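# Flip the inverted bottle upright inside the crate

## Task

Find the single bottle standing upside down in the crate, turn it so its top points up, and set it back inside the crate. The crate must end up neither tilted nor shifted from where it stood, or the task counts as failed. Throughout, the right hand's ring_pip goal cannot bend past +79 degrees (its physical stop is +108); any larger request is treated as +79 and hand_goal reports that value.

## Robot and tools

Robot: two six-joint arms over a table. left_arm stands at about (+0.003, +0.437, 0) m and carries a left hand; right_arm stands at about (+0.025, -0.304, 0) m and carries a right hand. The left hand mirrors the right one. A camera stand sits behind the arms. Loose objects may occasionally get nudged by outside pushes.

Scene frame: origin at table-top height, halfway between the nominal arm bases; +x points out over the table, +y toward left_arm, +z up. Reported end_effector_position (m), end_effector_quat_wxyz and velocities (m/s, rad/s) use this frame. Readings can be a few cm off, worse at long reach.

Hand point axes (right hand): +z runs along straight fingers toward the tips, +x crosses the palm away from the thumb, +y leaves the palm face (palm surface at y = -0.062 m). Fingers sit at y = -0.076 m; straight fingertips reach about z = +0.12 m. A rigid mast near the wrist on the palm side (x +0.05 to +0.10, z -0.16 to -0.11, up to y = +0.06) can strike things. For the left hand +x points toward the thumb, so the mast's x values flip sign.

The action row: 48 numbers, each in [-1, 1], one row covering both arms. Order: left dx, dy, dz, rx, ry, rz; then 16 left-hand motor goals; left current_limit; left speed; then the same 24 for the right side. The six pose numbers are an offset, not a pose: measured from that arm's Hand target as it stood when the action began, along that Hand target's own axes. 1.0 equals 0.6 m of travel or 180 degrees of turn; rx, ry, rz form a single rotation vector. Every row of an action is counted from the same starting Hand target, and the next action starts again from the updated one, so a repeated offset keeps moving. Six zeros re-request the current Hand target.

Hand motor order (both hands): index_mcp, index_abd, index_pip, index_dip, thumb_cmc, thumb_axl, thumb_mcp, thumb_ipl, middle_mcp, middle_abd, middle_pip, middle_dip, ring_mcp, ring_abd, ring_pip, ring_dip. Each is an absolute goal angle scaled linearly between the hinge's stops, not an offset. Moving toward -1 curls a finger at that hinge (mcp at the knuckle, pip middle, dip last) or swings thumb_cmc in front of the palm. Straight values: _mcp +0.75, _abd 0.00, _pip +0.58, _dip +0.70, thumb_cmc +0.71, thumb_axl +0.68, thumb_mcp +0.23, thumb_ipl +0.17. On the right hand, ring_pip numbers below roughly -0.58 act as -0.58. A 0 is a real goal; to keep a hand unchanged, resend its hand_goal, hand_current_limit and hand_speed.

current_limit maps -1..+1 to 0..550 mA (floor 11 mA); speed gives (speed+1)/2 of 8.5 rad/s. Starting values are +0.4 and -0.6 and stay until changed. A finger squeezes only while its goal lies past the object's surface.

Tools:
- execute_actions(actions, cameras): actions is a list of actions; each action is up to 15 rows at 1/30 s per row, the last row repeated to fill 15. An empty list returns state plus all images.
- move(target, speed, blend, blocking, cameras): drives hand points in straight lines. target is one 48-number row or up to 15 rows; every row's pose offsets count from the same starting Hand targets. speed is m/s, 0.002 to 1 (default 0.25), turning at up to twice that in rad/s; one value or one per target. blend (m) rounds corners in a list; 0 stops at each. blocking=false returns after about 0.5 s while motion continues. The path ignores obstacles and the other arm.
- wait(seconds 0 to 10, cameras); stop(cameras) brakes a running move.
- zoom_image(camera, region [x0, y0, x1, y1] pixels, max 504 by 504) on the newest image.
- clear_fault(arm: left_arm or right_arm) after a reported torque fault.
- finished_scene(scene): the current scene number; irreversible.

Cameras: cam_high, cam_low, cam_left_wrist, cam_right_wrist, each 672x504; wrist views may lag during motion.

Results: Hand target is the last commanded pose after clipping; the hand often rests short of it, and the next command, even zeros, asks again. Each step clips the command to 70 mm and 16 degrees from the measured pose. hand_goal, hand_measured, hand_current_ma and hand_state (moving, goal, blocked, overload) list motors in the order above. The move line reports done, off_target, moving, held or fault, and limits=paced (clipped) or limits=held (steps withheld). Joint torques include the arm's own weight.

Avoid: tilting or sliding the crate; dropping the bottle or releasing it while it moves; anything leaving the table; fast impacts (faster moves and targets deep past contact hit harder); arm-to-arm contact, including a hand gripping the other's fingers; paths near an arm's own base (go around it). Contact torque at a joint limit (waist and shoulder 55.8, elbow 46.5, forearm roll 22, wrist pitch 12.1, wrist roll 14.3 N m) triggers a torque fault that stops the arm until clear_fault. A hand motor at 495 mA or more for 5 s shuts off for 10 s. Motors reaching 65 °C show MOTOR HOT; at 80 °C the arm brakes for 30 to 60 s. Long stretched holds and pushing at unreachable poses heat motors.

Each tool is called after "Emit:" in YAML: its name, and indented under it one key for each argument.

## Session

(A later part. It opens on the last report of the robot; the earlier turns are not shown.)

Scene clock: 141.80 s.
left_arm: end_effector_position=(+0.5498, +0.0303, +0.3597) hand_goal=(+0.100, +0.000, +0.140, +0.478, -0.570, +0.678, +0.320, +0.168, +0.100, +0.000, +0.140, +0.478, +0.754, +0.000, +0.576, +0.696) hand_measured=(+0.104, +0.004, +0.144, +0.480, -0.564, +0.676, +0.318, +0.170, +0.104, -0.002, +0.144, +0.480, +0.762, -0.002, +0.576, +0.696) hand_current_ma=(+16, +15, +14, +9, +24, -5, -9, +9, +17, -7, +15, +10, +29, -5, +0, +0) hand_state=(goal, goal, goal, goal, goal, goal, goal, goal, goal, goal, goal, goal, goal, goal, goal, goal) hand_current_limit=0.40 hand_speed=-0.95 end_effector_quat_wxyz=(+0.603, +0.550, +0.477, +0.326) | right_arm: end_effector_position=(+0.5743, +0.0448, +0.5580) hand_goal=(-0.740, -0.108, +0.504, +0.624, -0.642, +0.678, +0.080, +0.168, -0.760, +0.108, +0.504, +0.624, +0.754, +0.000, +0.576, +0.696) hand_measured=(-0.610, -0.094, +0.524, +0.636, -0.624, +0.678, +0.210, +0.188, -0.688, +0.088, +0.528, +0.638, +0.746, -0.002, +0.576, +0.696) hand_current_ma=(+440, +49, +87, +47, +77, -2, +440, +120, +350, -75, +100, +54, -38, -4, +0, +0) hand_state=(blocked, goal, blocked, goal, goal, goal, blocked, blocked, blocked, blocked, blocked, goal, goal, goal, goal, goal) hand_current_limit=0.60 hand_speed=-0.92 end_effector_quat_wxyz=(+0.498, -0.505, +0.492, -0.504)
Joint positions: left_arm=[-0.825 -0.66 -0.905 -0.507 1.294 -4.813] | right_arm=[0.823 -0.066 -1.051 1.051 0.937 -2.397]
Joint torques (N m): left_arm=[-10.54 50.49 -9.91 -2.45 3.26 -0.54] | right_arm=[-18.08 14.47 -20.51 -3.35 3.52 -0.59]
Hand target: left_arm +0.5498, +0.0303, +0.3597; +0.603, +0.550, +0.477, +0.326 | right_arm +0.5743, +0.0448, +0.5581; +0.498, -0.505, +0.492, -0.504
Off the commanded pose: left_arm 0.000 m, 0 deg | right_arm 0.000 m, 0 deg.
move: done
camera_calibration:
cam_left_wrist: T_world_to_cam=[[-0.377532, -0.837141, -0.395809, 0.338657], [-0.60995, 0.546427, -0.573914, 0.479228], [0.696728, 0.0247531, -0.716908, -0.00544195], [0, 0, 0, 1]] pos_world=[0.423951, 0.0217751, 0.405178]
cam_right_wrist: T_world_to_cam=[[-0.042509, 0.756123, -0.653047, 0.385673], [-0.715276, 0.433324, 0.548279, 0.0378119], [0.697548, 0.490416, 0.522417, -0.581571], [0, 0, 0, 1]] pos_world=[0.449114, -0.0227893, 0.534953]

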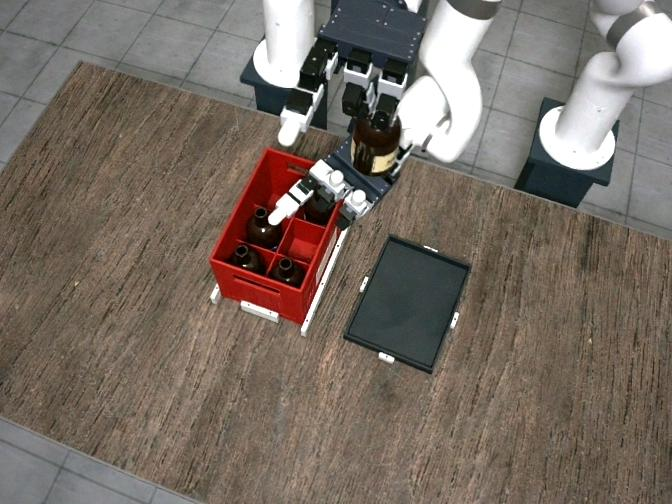

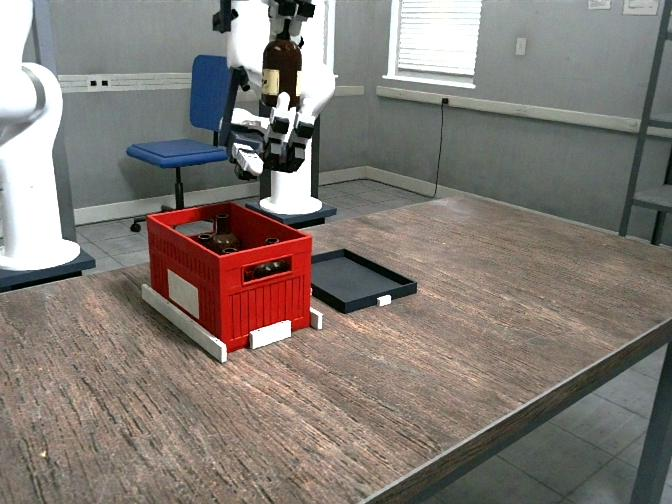

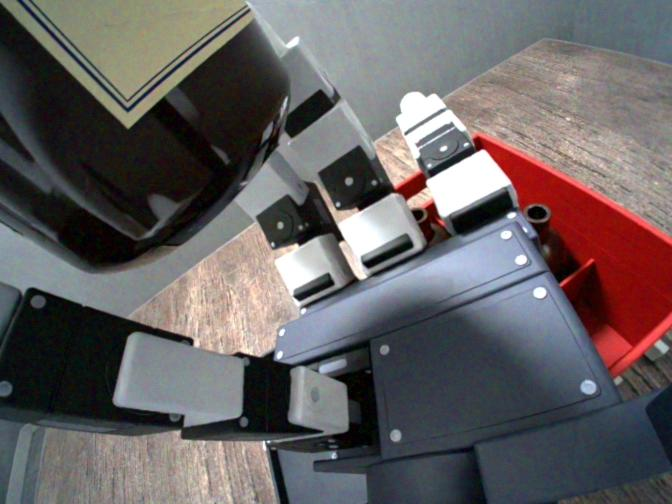

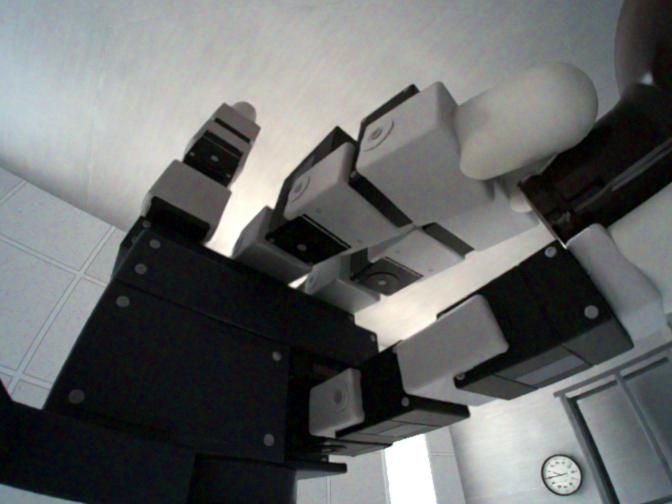

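Emit:
move:
  target:
    - [0,0,0,0,0,0, 0.1,0,0.139,0.478,-0.571,0.677,0.32,0.168,0.1,0,0.139,0.478,0.754,0,0.576,0.696,0.4,-0.95, 0,-0.167,0,0,0,0, -0.74,-0.108,0.504,0.623,-0.643,0.677,0.08,0.168,-0.76,0.108,0.504,0.623,0.754,0,0.576,0.696,0.6,-0.92]
    - [0.27,0.04,-0.316,0,0,0, 0.1,0,0.139,0.478,-0.571,0.677,0.32,0.168,0.1,0,0.139,0.478,0.754,0,0.576,0.696,0.4,-0.95, 0,-0.167,0,0,0,0, -0.74,-0.108,0.504,0.623,-0.643,0.677,0.08,0.168,-0.76,0.108,0.504,0.623,0.754,0,0.576,0.696,0.6,-0.92]
  speed: [0.1,0.25]
  blend: 0.02
  cameras: ["cam_high","cam_low","cam_right_wrist"]

Emit:
move:
  target: [0,0,0,0,0,0, 0.1,0,0.139,0.478,-0.571,0.677,0.32,0.168,0.1,0,0.139,0.478,0.754,0,0.576,0.696,0.4,-0.95, 0.1837,0.2675,0.0748,0,0,0, -0.74,-0.108,0.504,0.623,-0.643,0.677,0.08,0.168,-0.76,0.108,0.504,0.623,0.754,0,0.576,0.696,0.6,-0.92]
  speed: 0.15
  cameras: ["cam_high","cam_low","cam_right_wrist"]

Emit:
zoom_image:
  camera: "cam_low"
  region: [170, 0, 340, 170]

Emit:
zoom_image:
  camera: "cam_high"
  region: [220, 50, 400, 230]

Scene clock: 148.07 s.
left_arm: end_effector_position=(+0.4298, +0.2501, +0.3596) hand_goal=(+0.100, +0.000, +0.140, +0.478, -0.570, +0.678, +0.320, +0.168, +0.100, +0.000, +0.140, +0.478, +0.754, +0.000, +0.576, +0.696) hand_measured=(+0.104, +0.004, +0.144, +0.480, -0.564, +0.676, +0.318, +0.170, +0.104, -0.002, +0.144, +0.480, +0.762, -0.002, +0.576, +0.696) hand_current_ma=(+18, +14, +14, +9, +22, -5, -7, +9, +19, -6, +15, +10, +29, -5, +0, +0) hand_state=(goal, goal, goal, goal, goal, goal, goal, goal, goal, goal, goal, goal, goal, goal, goal, goal) hand_current_limit=0.40 hand_speed=-0.95 end_effector_quat_wxyz=(+0.603, +0.550, +0.477, +0.326) | right_arm: end_effector_position=(+0.5737, +0.0466, +0.6582) hand_goal=(-0.740, -0.108, +0.504, +0.624, -0.642, +0.678, +0.080, +0.168, -0.760, +0.108, +0.504, +0.624, +0.754, +0.000, +0.576, +0.696) hand_measured=(-0.612, -0.094, +0.524, +0.636, -0.624, +0.678, +0.210, +0.190, -0.690, +0.088, +0.528, +0.638, +0.746, -0.002, +0.576, +0.696) hand_current_ma=(+440, +49, +88, +47, +81, -2, +440, +123, +343, -77, +100, +54, -38, -4, +0, +0) hand_state=(blocked, goal, blocked, goal, goal, goal, blocked, blocked, blocked, blocked, blocked, goal, goal, goal, goal, goal) hand_current_limit=0.60 hand_speed=-0.92 end_effector_quat_wxyz=(+0.498, -0.505, +0.492, -0.504)
Joint positions: left_arm=[-0.601 -0.345 -0.271 -0.263 1.581 -4.95] | right_arm=[0.827 -0.034 -1.241 1.218 0.845 -2.659]
Joint torques (N m): left_arm=[7.56 34.39 -2.77 3.86 3.22 0.26] | right_arm=[16.39 10.15 -24.4 2.18 -1.66 -0.85]
Hand target: left_arm +0.4297, +0.2501, +0.3596; +0.603, +0.550, +0.477, +0.326 | right_arm +0.5737, +0.0466, +0.6582; +0.498, -0.505, +0.492, -0.504
Off the commanded pose: left_arm 0.000 m, 0 deg | right_arm 0.000 m, 0 deg.
move: done
camera_calibration:
cam_right_wrist: T_world_to_cam=[[-0.042509, 0.756123, -0.653047, 0.449721], [-0.715276, 0.433324, 0.548279, -0.0183349], [0.697548, 0.490416, 0.522417, -0.634381], [0, 0, 0, 1]] pos_world=[0.448514, -0.0209893, 0.635153]
Images, in order (width x height): cam_high 672x504, cam_low 672x504, cam_right_wrist 672x504.

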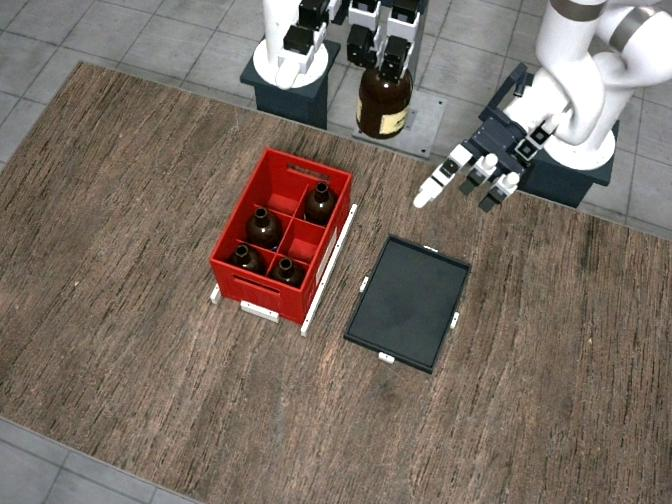

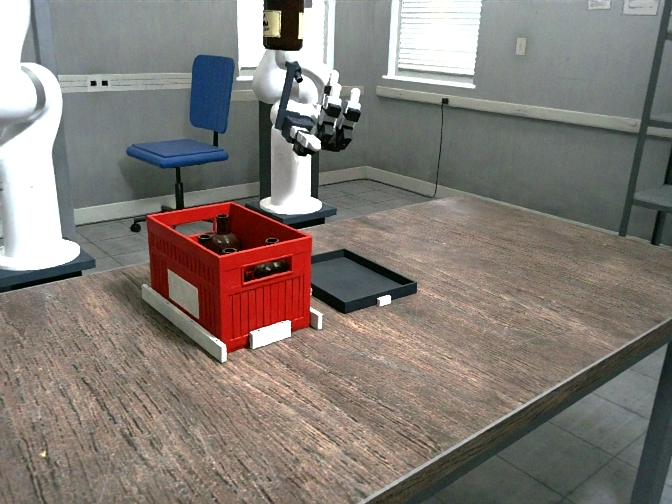

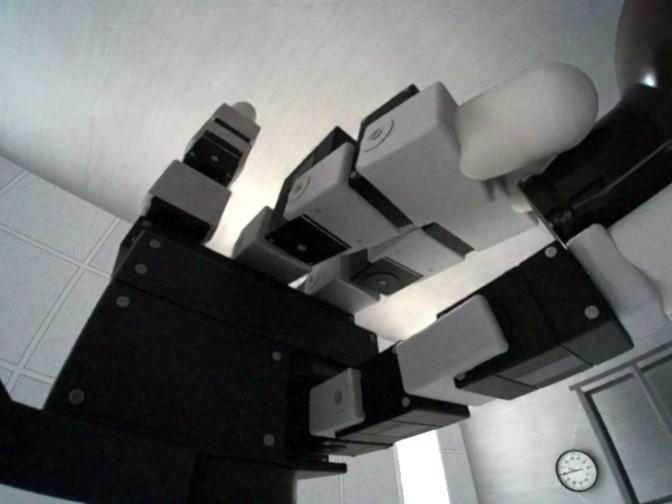

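Scene clock: 150.00 s.
left_arm: end_effector_position=(+0.4297, +0.2501, +0.3596) hand_goal=(+0.100, +0.000, +0.140, +0.478, -0.570, +0.678, +0.320, +0.168, +0.100, +0.000, +0.140, +0.478, +0.754, +0.000, +0.576, +0.696) hand_measured=(+0.104, +0.004, +0.144, +0.480, -0.564, +0.676, +0.318, +0.170, +0.104, -0.002, +0.144, +0.480, +0.762, -0.002, +0.576, +0.696) hand_current_ma=(+18, +14, +14, +9, +22, -5, -7, +9, +19, -6, +15, +10, +29, -5, +0, +0) hand_state=(goal, goal, goal, goal, goal, goal, goal, goal, goal, goal, goal, goal, goal, goal, goal, goal) hand_current_limit=0.40 hand_speed=-0.95 end_effector_quat_wxyz=(+0.603, +0.550, +0.477, +0.326) | right_arm: end_effector_position=(+0.6202, -0.0662, +0.5001) hand_goal=(-0.740, -0.108, +0.504, +0.624, -0.642, +0.678, +0.080, +0.168, -0.760, +0.108, +0.504, +0.624, +0.754, +0.000, +0.576, +0.696) hand_measured=(-0.612, -0.094, +0.526, +0.636, -0.622, +0.678, +0.210, +0.190, -0.692, +0.086, +0.528, +0.638, +0.746, -0.002, +0.576, +0.696) hand_current_ma=(+440, +49, +90, +48, +83, -2, +440, +124, +328, -82, +100, +54, -38, -4, +0, +0) hand_state=(blocked, goal, blocked, goal, goal, goal, blocked, blocked, blocked, blocked, blocked, goal, goal, goal, goal, goal) hand_current_limit=0.60 hand_speed=-0.92 end_effector_quat_wxyz=(+0.498, -0.505, +0.492, -0.504)
Joint positions: left_arm=[-0.601 -0.345 -0.271 -0.263 1.581 -4.95] | right_arm=[0.563 -0.036 -0.884 0.704 0.865 -2.095]
Joint torques (N m): left_arm=[8.45 35.71 -2.25 4.19 3.23 0.29] | right_arm=[-20.63 9.4 -16.42 -3.88 4.16 1.07]
Hand target: left_arm +0.4297, +0.2501, +0.3596; +0.603, +0.550, +0.477, +0.326 | right_arm +0.6202, -0.0662, +0.5000; +0.498, -0.505, +0.492, -0.504
Off the commanded pose: left_arm 0.000 m, 0 deg | right_arm 0.000 m, 0 deg.
move: done
camera_calibration:
cam_right_wrist: T_world_to_cam=[[-0.0425557, 0.756152, -0.653011, 0.433686], [-0.715273, 0.433274, 0.548322, 0.150514], [0.697548, 0.490415, 0.522417, -0.528852], [0, 0, 0, 1]] pos_world=[0.495014, -0.133789, 0.476953]
Images, in order (width x height): cam_high 672x504, cam_low 672x504, cam_right_wrist 672x504.

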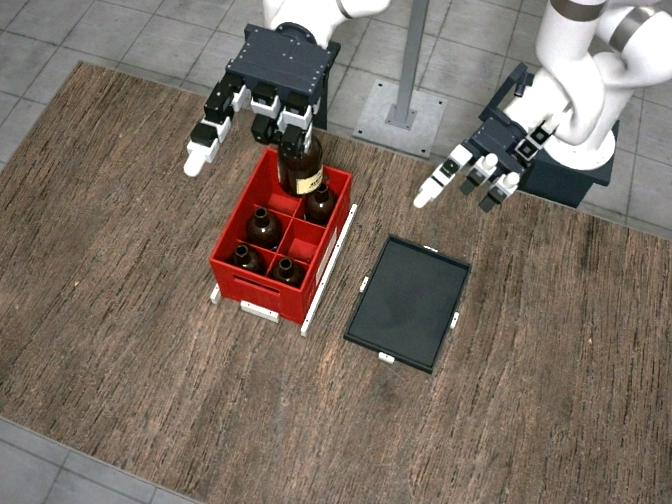

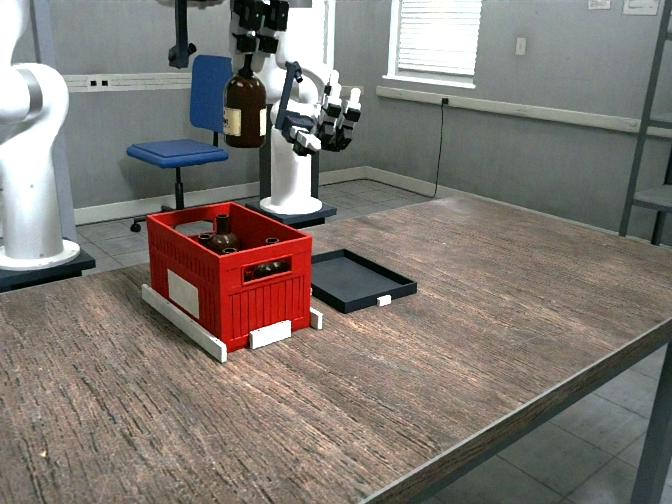

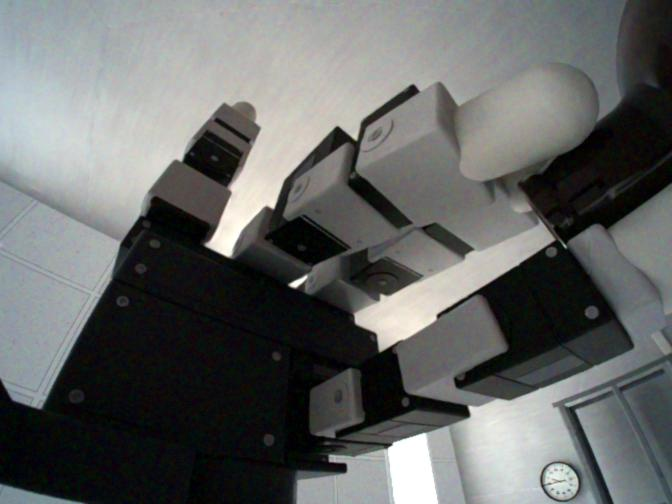

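Scaled by 2.965 from the camera's 672x504 image, which has a finer 960x720 frame.

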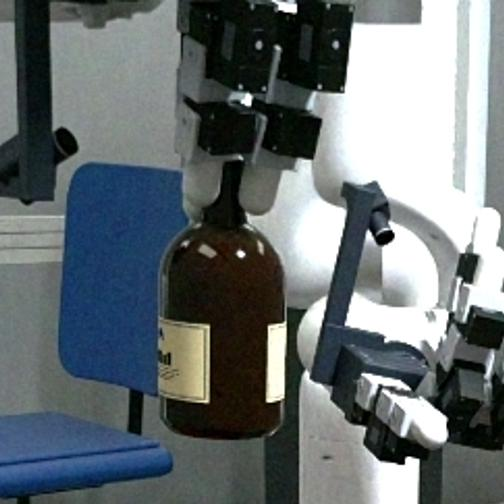

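Scaled by 2.800 from the camera's 672x504 image, which has a finer 960x720 frame.

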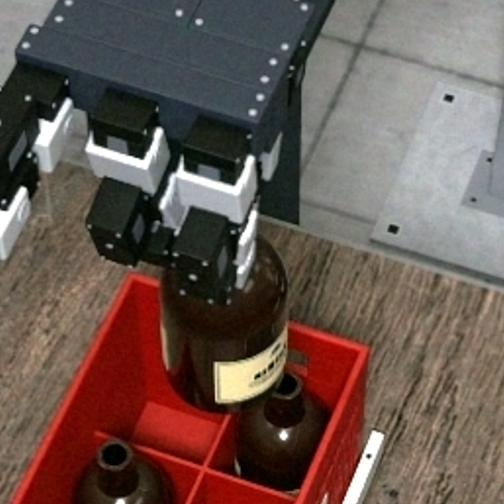

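Emit:
zoom_image:
  camera: "cam_high"
  region: [260, 110, 360, 210]

Scaled by 5.040 from the camera's 672x504 image, which has a finer 960x720 frame.

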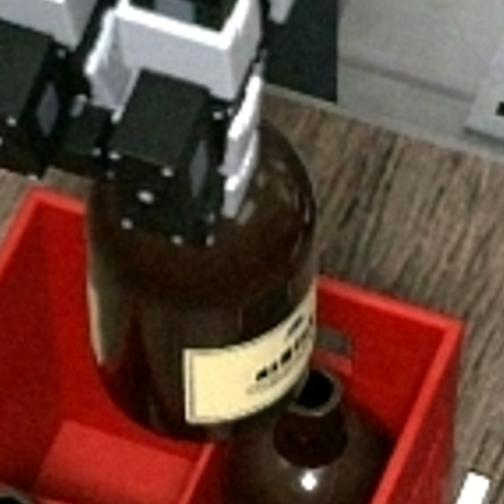

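Emit:
move:
  target: [0,0,0,0,0,0, 0.1,0,0.139,0.478,-0.571,0.677,0.32,0.168,0.1,0,0.139,0.478,0.754,0,0.576,0.696,0.4,-0.95, 0,0.183,0,0,0,0, -0.74,-0.108,0.504,0.623,-0.643,0.677,0.08,0.168,-0.76,0.108,0.504,0.623,0.754,0,0.576,0.696,0.6,-0.92]
  speed: 0.12
  cameras: ["cam_high","cam_low","cam_right_wrist"]

Emit:
zoom_image:
  camera: "cam_low"
  region: [140, 110, 320, 290]

Emit:
zoom_image:
  camera: "cam_high"
  region: [200, 130, 370, 300]

Scene clock: 159.20 s.
left_arm: end_effector_position=(+0.4297, +0.2501, +0.3596) hand_goal=(+0.100, +0.000, +0.140, +0.478, -0.570, +0.678, +0.320, +0.168, +0.100, +0.000, +0.140, +0.478, +0.754, +0.000, +0.576, +0.696) hand_measured=(+0.104, +0.004, +0.144, +0.480, -0.564, +0.676, +0.318, +0.170, +0.104, -0.002, +0.144, +0.480, +0.762, -0.002, +0.576, +0.696) hand_current_ma=(+18, +14, +14, +9, +22, -5, -7, +9, +19, -6, +15, +10, +29, -5, +0, +0) hand_state=(goal, goal, goal, goal, goal, goal, goal, goal, goal, goal, goal, goal, goal, goal, goal, goal) hand_current_limit=0.40 hand_speed=-0.95 end_effector_quat_wxyz=(+0.603, +0.550, +0.477, +0.326) | right_arm: end_effector_position=(+0.6208, -0.0682, +0.3903) hand_goal=(-0.740, -0.108, +0.504, +0.624, -0.642, +0.678, +0.080, +0.168, -0.760, +0.108, +0.504, +0.624, +0.754, +0.000, +0.576, +0.696) hand_measured=(-0.612, -0.094, +0.526, +0.636, -0.622, +0.678, +0.210, +0.190, -0.692, +0.086, +0.528, +0.638, +0.746, -0.002, +0.576, +0.696) hand_current_ma=(+440, +49, +90, +48, +83, -2, +440, +124, +328, -82, +100, +54, -38, -4, +0, +0) hand_state=(blocked, goal, blocked, goal, goal, goal, blocked, blocked, blocked, blocked, blocked, goal, goal, goal, goal, goal) hand_current_limit=0.60 hand_speed=-0.92 end_effector_quat_wxyz=(+0.498, -0.505, +0.492, -0.504)
Joint positions: left_arm=[-0.601 -0.345 -0.271 -0.263 1.581 -4.95] | right_arm=[0.558 -0.186 -0.77 0.589 1.074 -1.9]
Joint torques (N m): left_arm=[7.79 35.69 -2.39 4.24 3.31 0.2] | right_arm=[-20.55 11.62 -14.54 -3.13 4.35 0.95]
Hand target: left_arm +0.4297, +0.2501, +0.3596; +0.603, +0.550, +0.477, +0.326 | right_arm +0.6208, -0.0682, +0.3903; +0.498, -0.505, +0.492, -0.504
Off the commanded pose: left_arm 0.000 m, 0 deg | right_arm 0.000 m, 0 deg.
move: done
camera_calibration:
cam_right_wrist: T_world_to_cam=[[-0.042509, 0.756123, -0.653047, 0.363575], [-0.715276, 0.433324, 0.548279, 0.211984], [0.697548, 0.490416, 0.522417, -0.470981], [0, 0, 0, 1]] pos_world=[0.495614, -0.135789, 0.367253]
Images, in order (width x height): cam_high 672x504, cam_low 672x504, cam_right_wrist 672x504.

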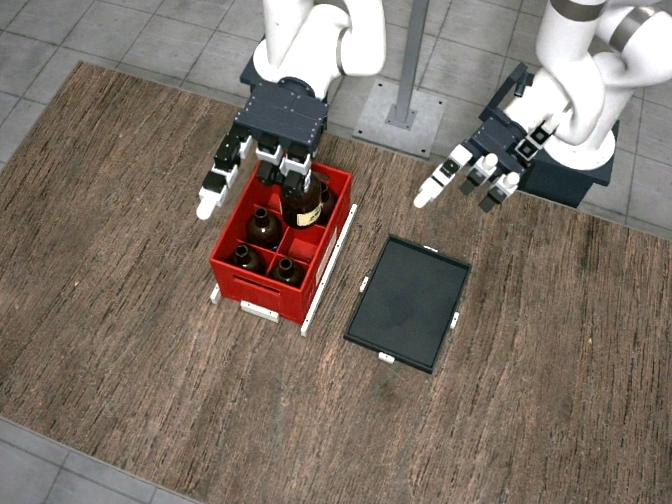

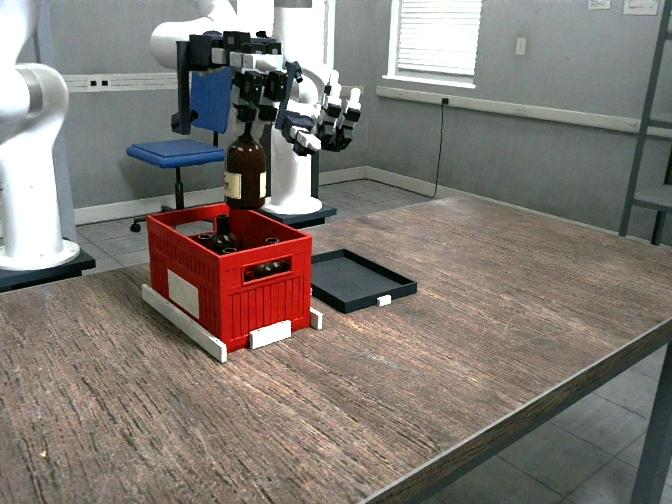

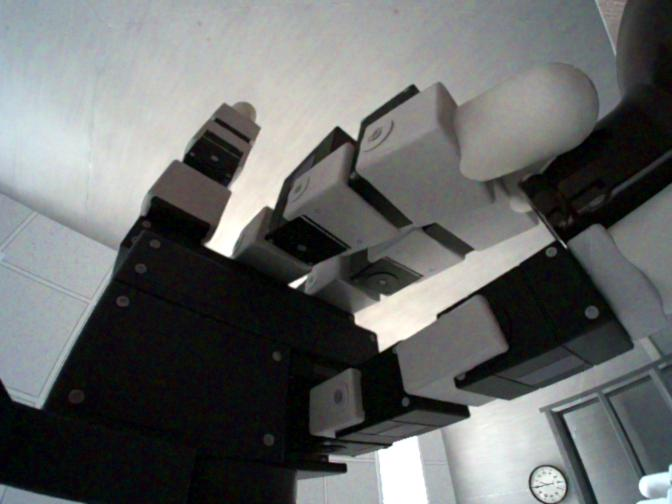

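Scaled by 2.800 from the camera's 672x504 image, which has a finer 960x720 frame.

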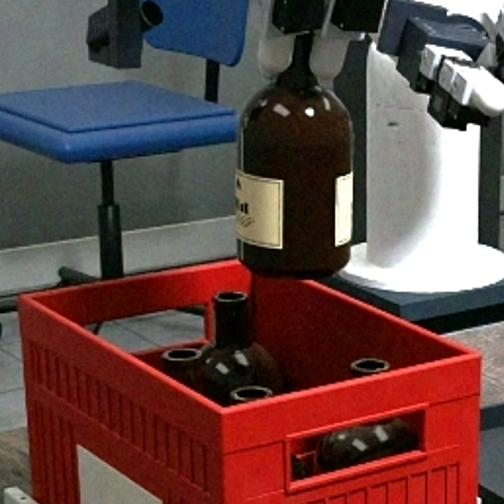

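Scaled by 2.965 from the camera's 672x504 image, which has a finer 960x720 frame.

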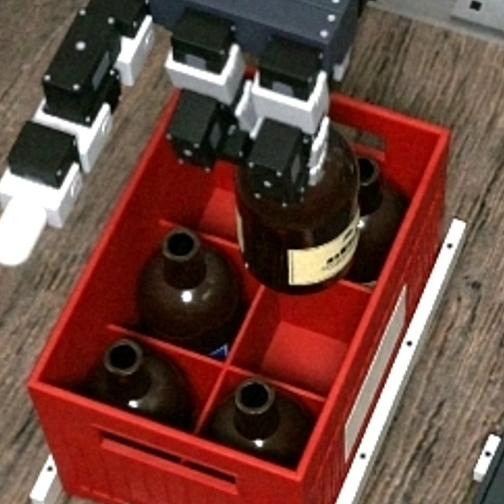

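Emit:
zoom_image:
  camera: "cam_low"
  region: [205, 110, 295, 220]

Scaled by 4.582 from the camera's 672x504 image, which has a finer 960x720 frame.

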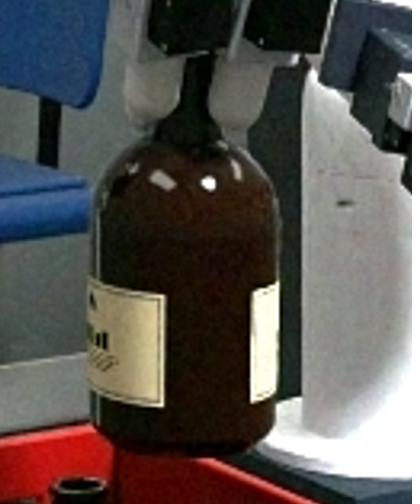

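Emit:
move:
  target: [0,0,0,0,0,0, 0.1,0,0.139,0.478,-0.571,0.677,0.32,0.168,0.1,0,0.139,0.478,0.754,0,0.576,0.696,0.4,-0.95, -0.0031,0.075,-0.0127,0.0042,0,0.0052, -0.74,-0.108,0.504,0.623,-0.643,0.677,0.08,0.168,-0.76,0.108,0.504,0.623,0.754,0,0.576,0.696,0.6,-0.92]
  speed: 0.06
  cameras: ["cam_high","cam_low"]

Emit:
zoom_image:
  camera: "cam_low"
  region: [140, 130, 320, 290]

Emit:
zoom_image:
  camera: "cam_high"
  region: [240, 150, 370, 280]

Scene clock: 167.60 s.
left_arm: end_effector_position=(+0.4297, +0.2501, +0.3596) hand_goal=(+0.100, +0.000, +0.140, +0.478, -0.570, +0.678, +0.320, +0.168, +0.100, +0.000, +0.140, +0.478, +0.754, +0.000, +0.576, +0.696) hand_measured=(+0.104, +0.004, +0.144, +0.480, -0.564, +0.676, +0.318, +0.170, +0.104, -0.002, +0.144, +0.480, +0.762, -0.002, +0.576, +0.696) hand_current_ma=(+18, +14, +14, +9, +22, -5, -7, +9, +19, -6, +15, +10, +29, -5, +0, +0) hand_state=(goal, goal, goal, goal, goal, goal, goal, goal, goal, goal, goal, goal, goal, goal, goal, goal) hand_current_limit=0.40 hand_speed=-0.95 end_effector_quat_wxyz=(+0.603, +0.550, +0.477, +0.326) | right_arm: end_effector_position=(+0.6134, -0.0672, +0.3452) hand_goal=(-0.740, -0.108, +0.504, +0.624, -0.642, +0.678, +0.080, +0.168, -0.760, +0.108, +0.504, +0.624, +0.754, +0.000, +0.576, +0.696) hand_measured=(-0.612, -0.094, +0.526, +0.636, -0.622, +0.678, +0.210, +0.190, -0.692, +0.086, +0.528, +0.638, +0.746, -0.002, +0.576, +0.696) hand_current_ma=(+440, +49, +90, +48, +83, -2, +440, +124, +328, -82, +100, +54, -38, -4, +0, +0) hand_state=(blocked, goal, blocked, goal, goal, goal, blocked, blocked, blocked, blocked, blocked, goal, goal, goal, goal, goal) hand_current_limit=0.60 hand_speed=-0.92 end_effector_quat_wxyz=(+0.506, -0.497, +0.493, -0.503)
Joint positions: left_arm=[-0.601 -0.345 -0.271 -0.263 1.581 -4.95] | right_arm=[0.567 -0.261 -0.723 0.563 1.192 -1.813]
Joint torques (N m): left_arm=[7.49 35.67 -2.54 4.26 3.23 0.26] | right_arm=[18.05 15.7 -13.8 -3.06 4.3 1.05]
Hand target: left_arm +0.4297, +0.2501, +0.3596; +0.603, +0.550, +0.477, +0.326 | right_arm +0.6134, -0.0672, +0.3452; +0.506, -0.497, +0.493, -0.503
Off the commanded pose: left_arm 0.000 m, 0 deg | right_arm 0.000 m, 0 deg.
move: done
Images, in order (width x height): cam_high 672x504, cam_low 672x504.

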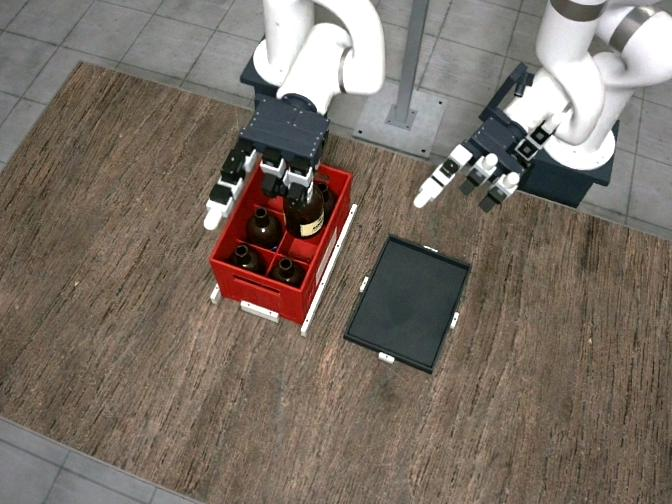

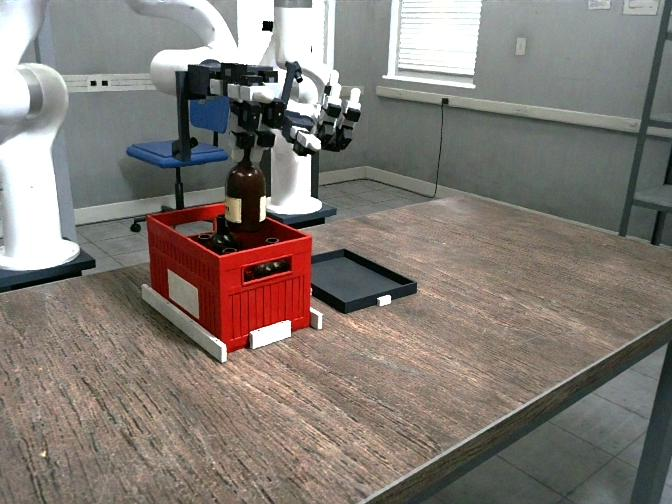

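Scaled by 2.800 from the camera's 672x504 image, which has a finer 960x720 frame.

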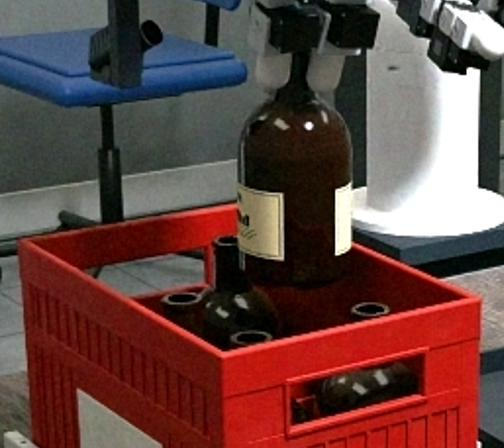

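Scaled by 3.877 from the camera's 672x504 image, which has a finer 960x720 frame.

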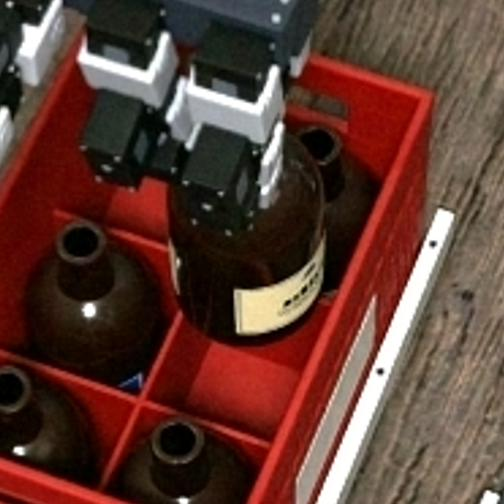

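Emit:
move:
  target: [0,0,0,0,0,0, 0.1,0,0.139,0.478,-0.571,0.677,0.32,0.168,0.1,0,0.139,0.478,0.754,0,0.576,0.696,0.4,-0.95, -0.005,0.075,-0.0015,0,0,0, -0.74,-0.108,0.504,0.623,-0.643,0.677,0.08,0.168,-0.76,0.108,0.504,0.623,0.754,0,0.576,0.696,0.6,-0.92]
  speed: 0.06
  cameras: ["cam_high","cam_low"]

Emit:
zoom_image:
  camera: "cam_low"
  region: [140, 130, 320, 290]

Emit:
zoom_image:
  camera: "cam_high"
  region: [240, 150, 370, 280]

Scene clock: 170.93 s.
left_arm: end_effector_position=(+0.4297, +0.2501, +0.3596) hand_goal=(+0.100, +0.000, +0.140, +0.478, -0.570, +0.678, +0.320, +0.168, +0.100, +0.000, +0.140, +0.478, +0.754, +0.000, +0.576, +0.696) hand_measured=(+0.104, +0.004, +0.144, +0.480, -0.564, +0.676, +0.318, +0.170, +0.104, -0.002, +0.144, +0.480, +0.762, -0.002, +0.576, +0.696) hand_current_ma=(+18, +14, +14, +9, +22, -5, -7, +9, +19, -6, +15, +10, +29, -5, +0, +0) hand_state=(goal, goal, goal, goal, goal, goal, goal, goal, goal, goal, goal, goal, goal, goal, goal, goal) hand_current_limit=0.40 hand_speed=-0.95 end_effector_quat_wxyz=(+0.603, +0.550, +0.477, +0.326) | right_arm: end_effector_position=(+0.6133, -0.0644, +0.3002) hand_goal=(-0.740, -0.108, +0.504, +0.624, -0.642, +0.678, +0.080, +0.168, -0.760, +0.108, +0.504, +0.624, +0.754, +0.000, +0.576, +0.696) hand_measured=(-0.612, -0.094, +0.526, +0.636, -0.622, +0.678, +0.210, +0.190, -0.692, +0.086, +0.528, +0.638, +0.746, -0.002, +0.576, +0.696) hand_current_ma=(+440, +49, +90, +48, +83, -2, +440, +124, +328, -82, +100, +54, -38, -4, +0, +0) hand_state=(blocked, goal, blocked, goal, goal, goal, blocked, blocked, blocked, blocked, blocked, goal, goal, goal, goal, goal) hand_current_limit=0.60 hand_speed=-0.92 end_effector_quat_wxyz=(+0.506, -0.497, +0.493, -0.503)
Joint positions: left_arm=[-0.601 -0.345 -0.271 -0.263 1.581 -4.95] | right_arm=[0.573 -0.361 -0.715 0.549 1.285 -1.755]
Joint torques (N m): left_arm=[8.29 35.94 -2.52 4.19 3.27 0.22] | right_arm=[16.69 13.59 -19.54 -3.07 4.71 0.85]
Hand target: left_arm +0.4297, +0.2501, +0.3596; +0.603, +0.550, +0.477, +0.326 | right_arm +0.6134, -0.0643, +0.3002; +0.506, -0.497, +0.493, -0.503
Off the commanded pose: left_arm 0.000 m, 0 deg | right_arm 0.000 m, 0 deg.
move: done
Images, in order (width x height): cam_high 672x504, cam_low 672x504.

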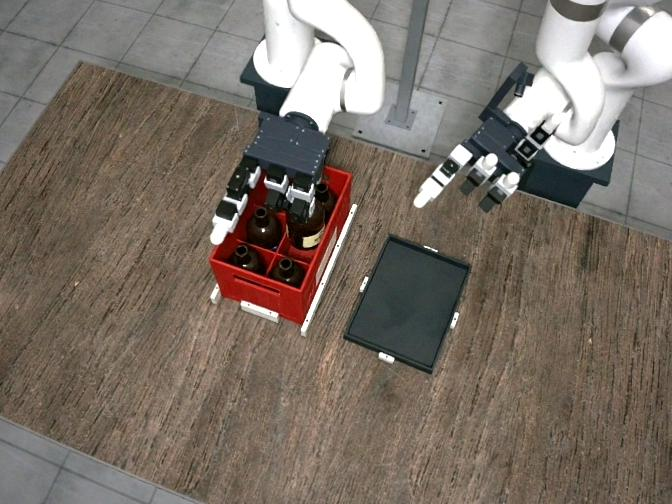

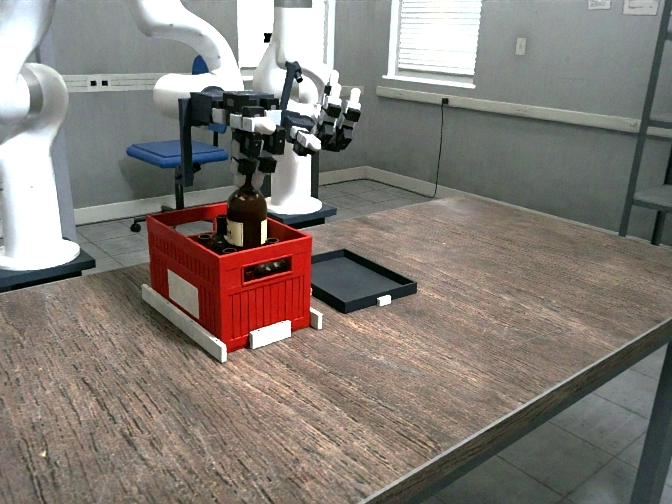

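Scaled by 2.800 from the camera's 672x504 image, which has a finer 960x720 frame.

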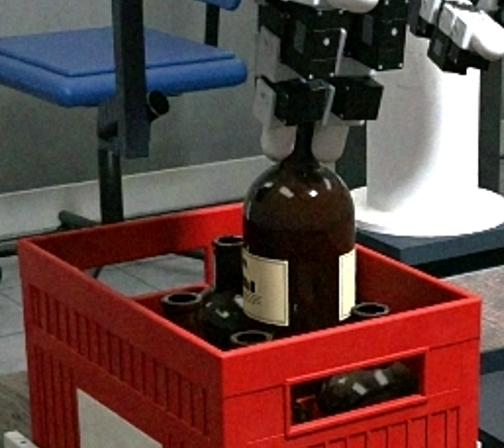

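Scaled by 3.877 from the camera's 672x504 image, which has a finer 960x720 frame.

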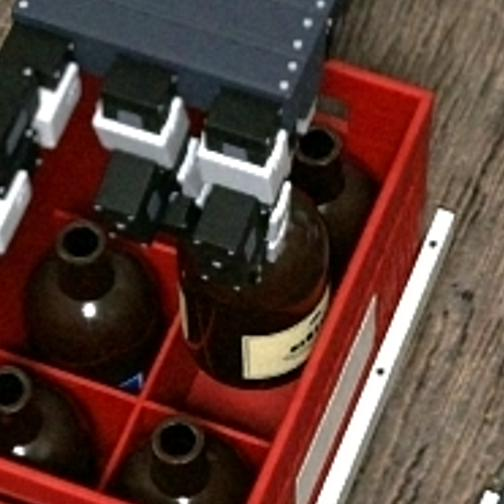

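Emit:
zoom_image:
  camera: "cam_high"
  region: [260, 200, 340, 280]

Scaled by 6.300 from the camera's 672x504 image, which has a finer 960x720 frame.

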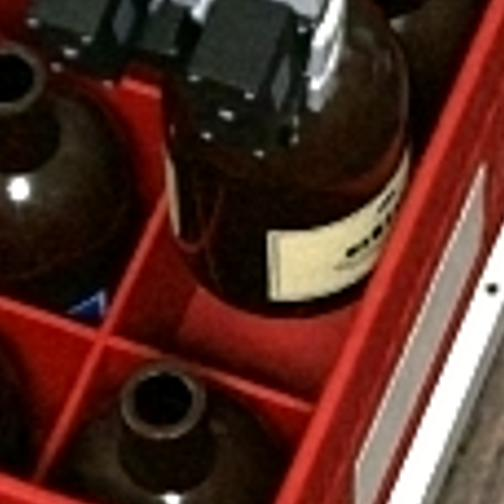

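Emit:
move:
  target:
    - [0,0,0,0,0,0, 0.1,0,0.139,0.478,-0.571,0.677,0.32,0.168,0.1,0,0.139,0.478,0.754,0,0.576,0.696,0.4,-0.95, -0.0033,0.0083,0.0064,0,0,0, -0.74,-0.108,0.504,0.623,-0.643,0.677,0.08,0.168,-0.76,0.108,0.504,0.623,0.754,0,0.576,0.696,0.6,-0.92]
    - [0,0,0,0,0,0, 0.1,0,0.139,0.478,-0.571,0.677,0.32,0.168,0.1,0,0.139,0.478,0.754,0,0.576,0.696,0.4,-0.95, -0.0033,0.083,0.005,0,0,0, -0.74,-0.108,0.504,0.623,-0.643,0.677,0.08,0.168,-0.76,0.108,0.504,0.623,0.754,0,0.576,0.696,0.6,-0.92]
  speed: 0.04
  cameras: ["cam_high","cam_low"]

Emit:
zoom_image:
  camera: "cam_low"
  region: [140, 130, 320, 290]

Emit:
zoom_image:
  camera: "cam_high"
  region: [240, 170, 350, 280]

Scene clock: 177.50 s.
left_arm: end_effector_position=(+0.4297, +0.2501, +0.3596) hand_goal=(+0.100, +0.000, +0.140, +0.478, -0.570, +0.678, +0.320, +0.168, +0.100, +0.000, +0.140, +0.478, +0.754, +0.000, +0.576, +0.696) hand_measured=(+0.104, +0.004, +0.144, +0.480, -0.564, +0.676, +0.318, +0.170, +0.104, -0.002, +0.144, +0.480, +0.762, -0.002, +0.576, +0.696) hand_current_ma=(+18, +14, +14, +9, +22, -5, -7, +9, +19, -6, +15, +10, +29, -5, +0, +0) hand_state=(goal, goal, goal, goal, goal, goal, goal, goal, goal, goal, goal, goal, goal, goal, goal, goal) hand_current_limit=0.40 hand_speed=-0.95 end_effector_quat_wxyz=(+0.603, +0.550, +0.477, +0.326) | right_arm: end_effector_position=(+0.6173, -0.0624, +0.2505) hand_goal=(-0.740, -0.108, +0.504, +0.624, -0.642, +0.678, +0.080, +0.168, -0.760, +0.108, +0.504, +0.624, +0.754, +0.000, +0.576, +0.696) hand_measured=(-0.612, -0.094, +0.526, +0.636, -0.622, +0.678, +0.210, +0.190, -0.692, +0.086, +0.528, +0.638, +0.746, -0.002, +0.576, +0.696) hand_current_ma=(+440, +49, +90, +48, +83, -2, +440, +124, +328, -82, +100, +54, -38, -4, +0, +0) hand_state=(blocked, goal, blocked, goal, goal, goal, blocked, blocked, blocked, blocked, blocked, goal, goal, goal, goal, goal) hand_current_limit=0.60 hand_speed=-0.92 end_effector_quat_wxyz=(+0.506, -0.497, +0.493, -0.503)
Joint positions: left_arm=[-0.601 -0.345 -0.271 -0.263 1.581 -4.95] | right_arm=[0.573 -0.486 -0.729 0.535 1.38 -1.696]
Joint torques (N m): left_arm=[7.59 35.39 -2.51 4.26 3.27 0.21] | right_arm=[-19.78 19.12 -17.83 -3 4.53 0.87]
Hand target: left_arm +0.4297, +0.2501, +0.3596; +0.603, +0.550, +0.477, +0.326 | right_arm +0.6173, -0.0624, +0.2504; +0.506, -0.497, +0.493, -0.503
Off the commanded pose: left_arm 0.000 m, 0 deg | right_arm 0.000 m, 0 deg.
move: done
Images, in order (width x height): cam_high 672x504, cam_low 672x504.

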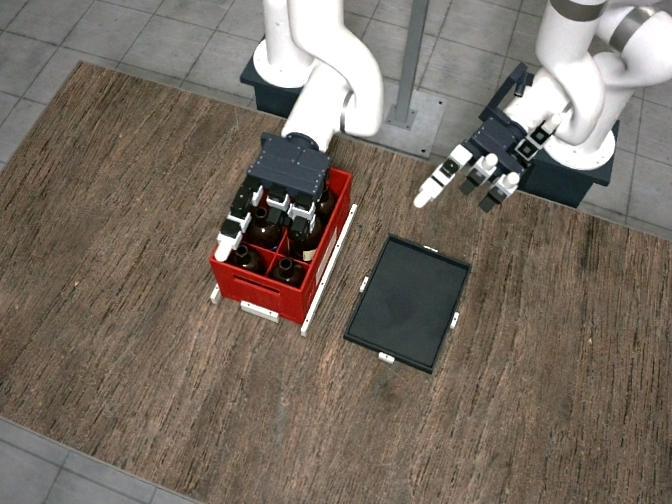

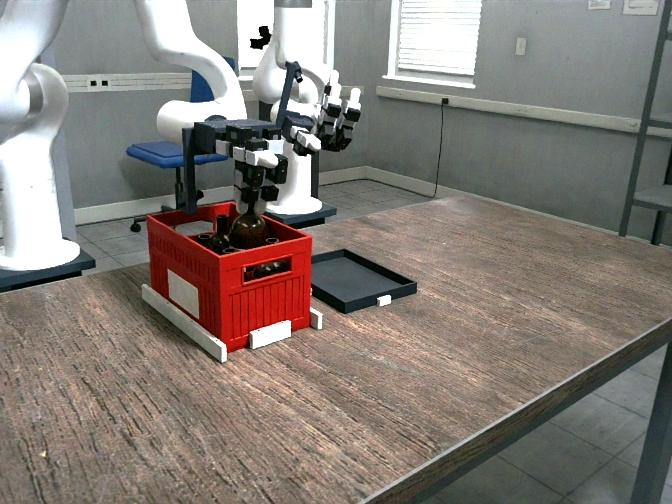

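Scaled by 2.800 from the camera's 672x504 image, which has a finer 960x720 frame.

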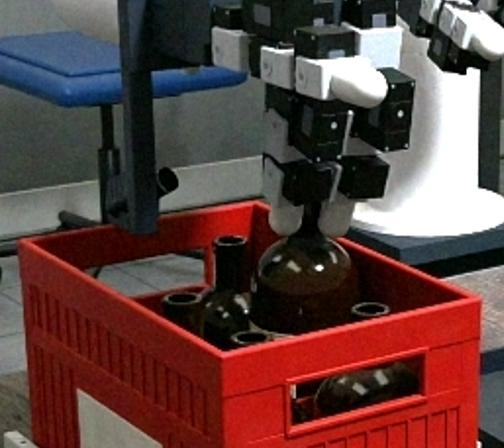

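Scaled by 4.582 from the camera's 672x504 image, which has a finer 960x720 frame.

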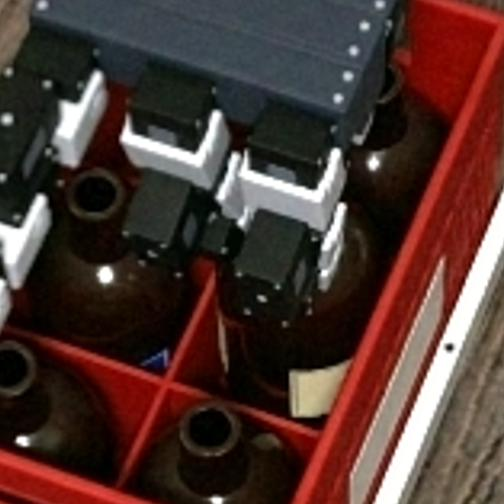

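Emit:
move:
  target: [0,0,0,0,0,0, 0.1,0,0.139,0.478,-0.571,0.677,0.32,0.168,0.1,0,0.139,0.478,0.754,0,0.576,0.696,0.4,-0.95, 0,0.0875,-0.0018,0,0,0, -0.74,-0.108,0.504,0.623,-0.643,0.677,0.08,0.168,-0.76,0.108,0.504,0.623,0.754,0,0.576,0.696,0.6,-0.92]
  speed: 0.04
  cameras: ["cam_high","cam_low","cam_right_wrist"]

Emit:
zoom_image:
  camera: "cam_low"
  region: [140, 130, 320, 290]

Emit:
zoom_image:
  camera: "cam_high"
  region: [240, 170, 350, 280]

Scene clock: 181.13 s.
left_arm: end_effector_position=(+0.4297, +0.2501, +0.3596) hand_goal=(+0.100, +0.000, +0.140, +0.478, -0.570, +0.678, +0.320, +0.168, +0.100, +0.000, +0.140, +0.478, +0.754, +0.000, +0.576, +0.696) hand_measured=(+0.104, +0.004, +0.144, +0.480, -0.564, +0.676, +0.318, +0.170, +0.104, -0.002, +0.144, +0.480, +0.762, -0.002, +0.576, +0.696) hand_current_ma=(+18, +14, +14, +9, +22, -5, -7, +9, +19, -6, +15, +10, +29, -5, +0, +0) hand_state=(goal, goal, goal, goal, goal, goal, goal, goal, goal, goal, goal, goal, goal, goal, goal, goal) hand_current_limit=0.40 hand_speed=-0.95 end_effector_quat_wxyz=(+0.603, +0.550, +0.477, +0.326) | right_arm: end_effector_position=(+0.6172, -0.0625, +0.1980) hand_goal=(-0.740, -0.108, +0.504, +0.624, -0.642, +0.678, +0.080, +0.168, -0.760, +0.108, +0.504, +0.624, +0.754, +0.000, +0.576, +0.696) hand_measured=(-0.612, -0.094, +0.526, +0.636, -0.622, +0.678, +0.210, +0.190, -0.692, +0.086, +0.528, +0.638, +0.746, -0.002, +0.576, +0.696) hand_current_ma=(+440, +49, +90, +48, +83, -2, +440, +124, +328, -82, +100, +54, -38, -4, +0, +0) hand_state=(blocked, goal, blocked, goal, goal, goal, blocked, blocked, blocked, blocked, blocked, goal, goal, goal, goal, goal) hand_current_limit=0.60 hand_speed=-0.92 end_effector_quat_wxyz=(+0.506, -0.497, +0.493, -0.503)
Joint positions: left_arm=[-0.601 -0.345 -0.271 -0.263 1.581 -4.95] | right_arm=[0.572 -0.619 -0.749 0.526 1.477 -1.638]
Joint torques (N m): left_arm=[8.19 35.69 -2.73 4.04 3.31 0.15] | right_arm=[-19.39 19.98 -16.38 -3.07 4.48 1]
Hand target: left_arm +0.4297, +0.2501, +0.3596; +0.603, +0.550, +0.477, +0.326 | right_arm +0.6172, -0.0625, +0.1979; +0.506, -0.497, +0.493, -0.503
Off the commanded pose: left_arm 0.000 m, 0 deg | right_arm 0.000 m, 0 deg.
move: done
camera_calibration:
cam_right_wrist: T_world_to_cam=[[-0.0342553, 0.766774, -0.641002, 0.226669], [-0.722586, 0.424086, 0.545912, 0.316749], [0.690432, 0.48188, 0.539533, -0.37031], [0, 0, 0, 1]] pos_world=[0.492317, -0.129688, 0.172173]
Images, in order (width x height): cam_high 672x504, cam_low 672x504, cam_right_wrist 672x504.

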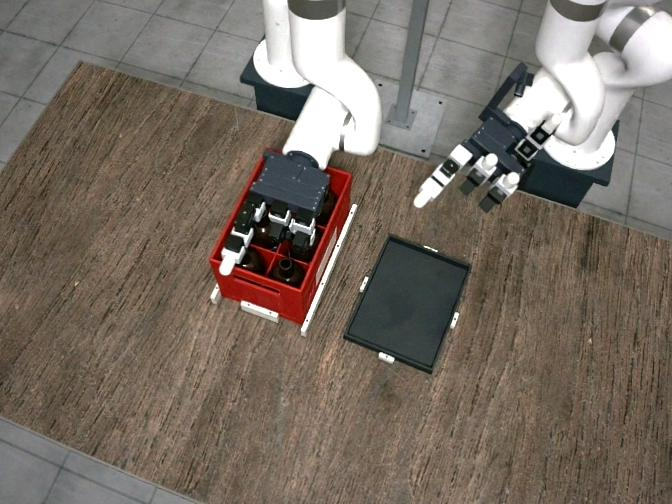

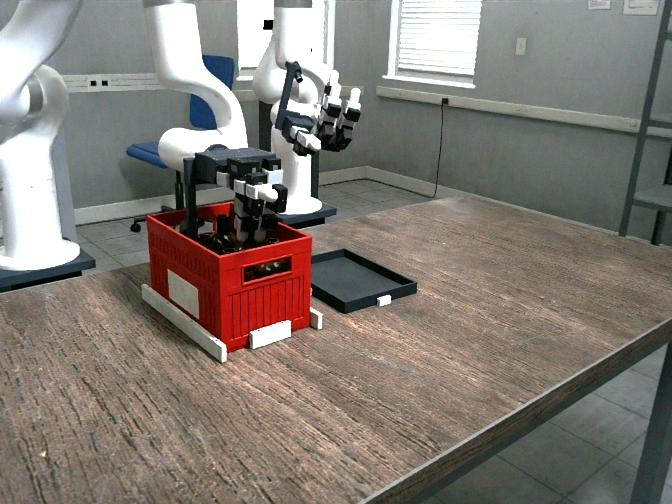

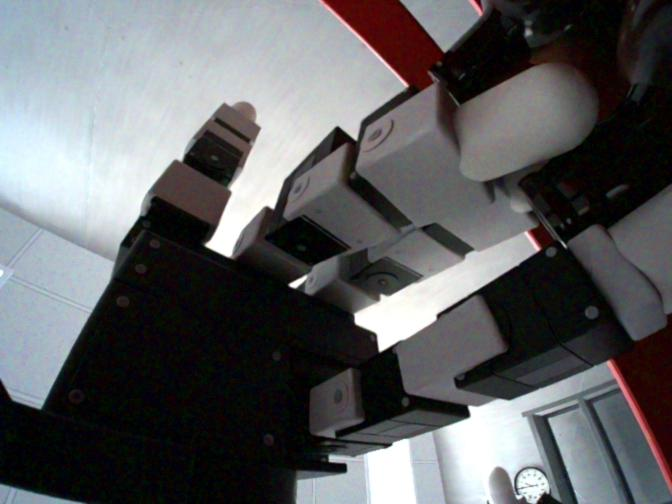

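Scaled by 2.800 from the camera's 672x504 image, which has a finer 960x720 frame.

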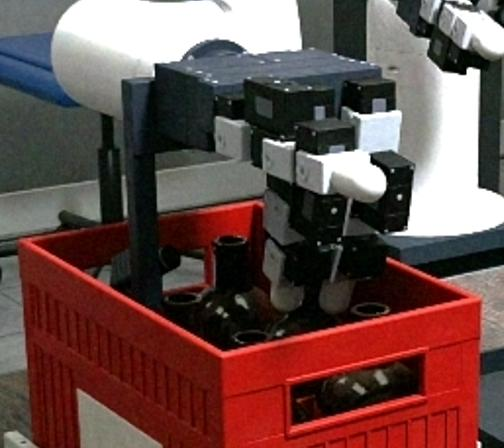

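Scaled by 4.582 from the camera's 672x504 image, which has a finer 960x720 frame.

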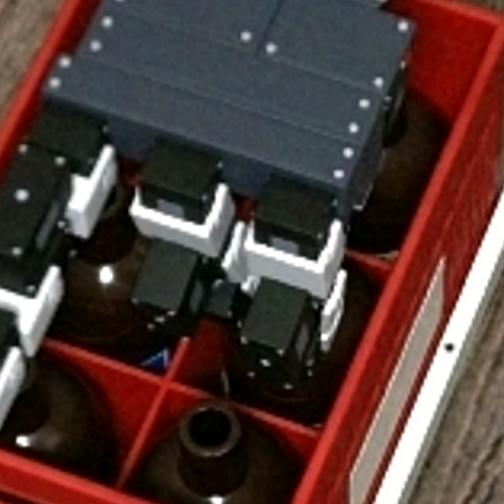

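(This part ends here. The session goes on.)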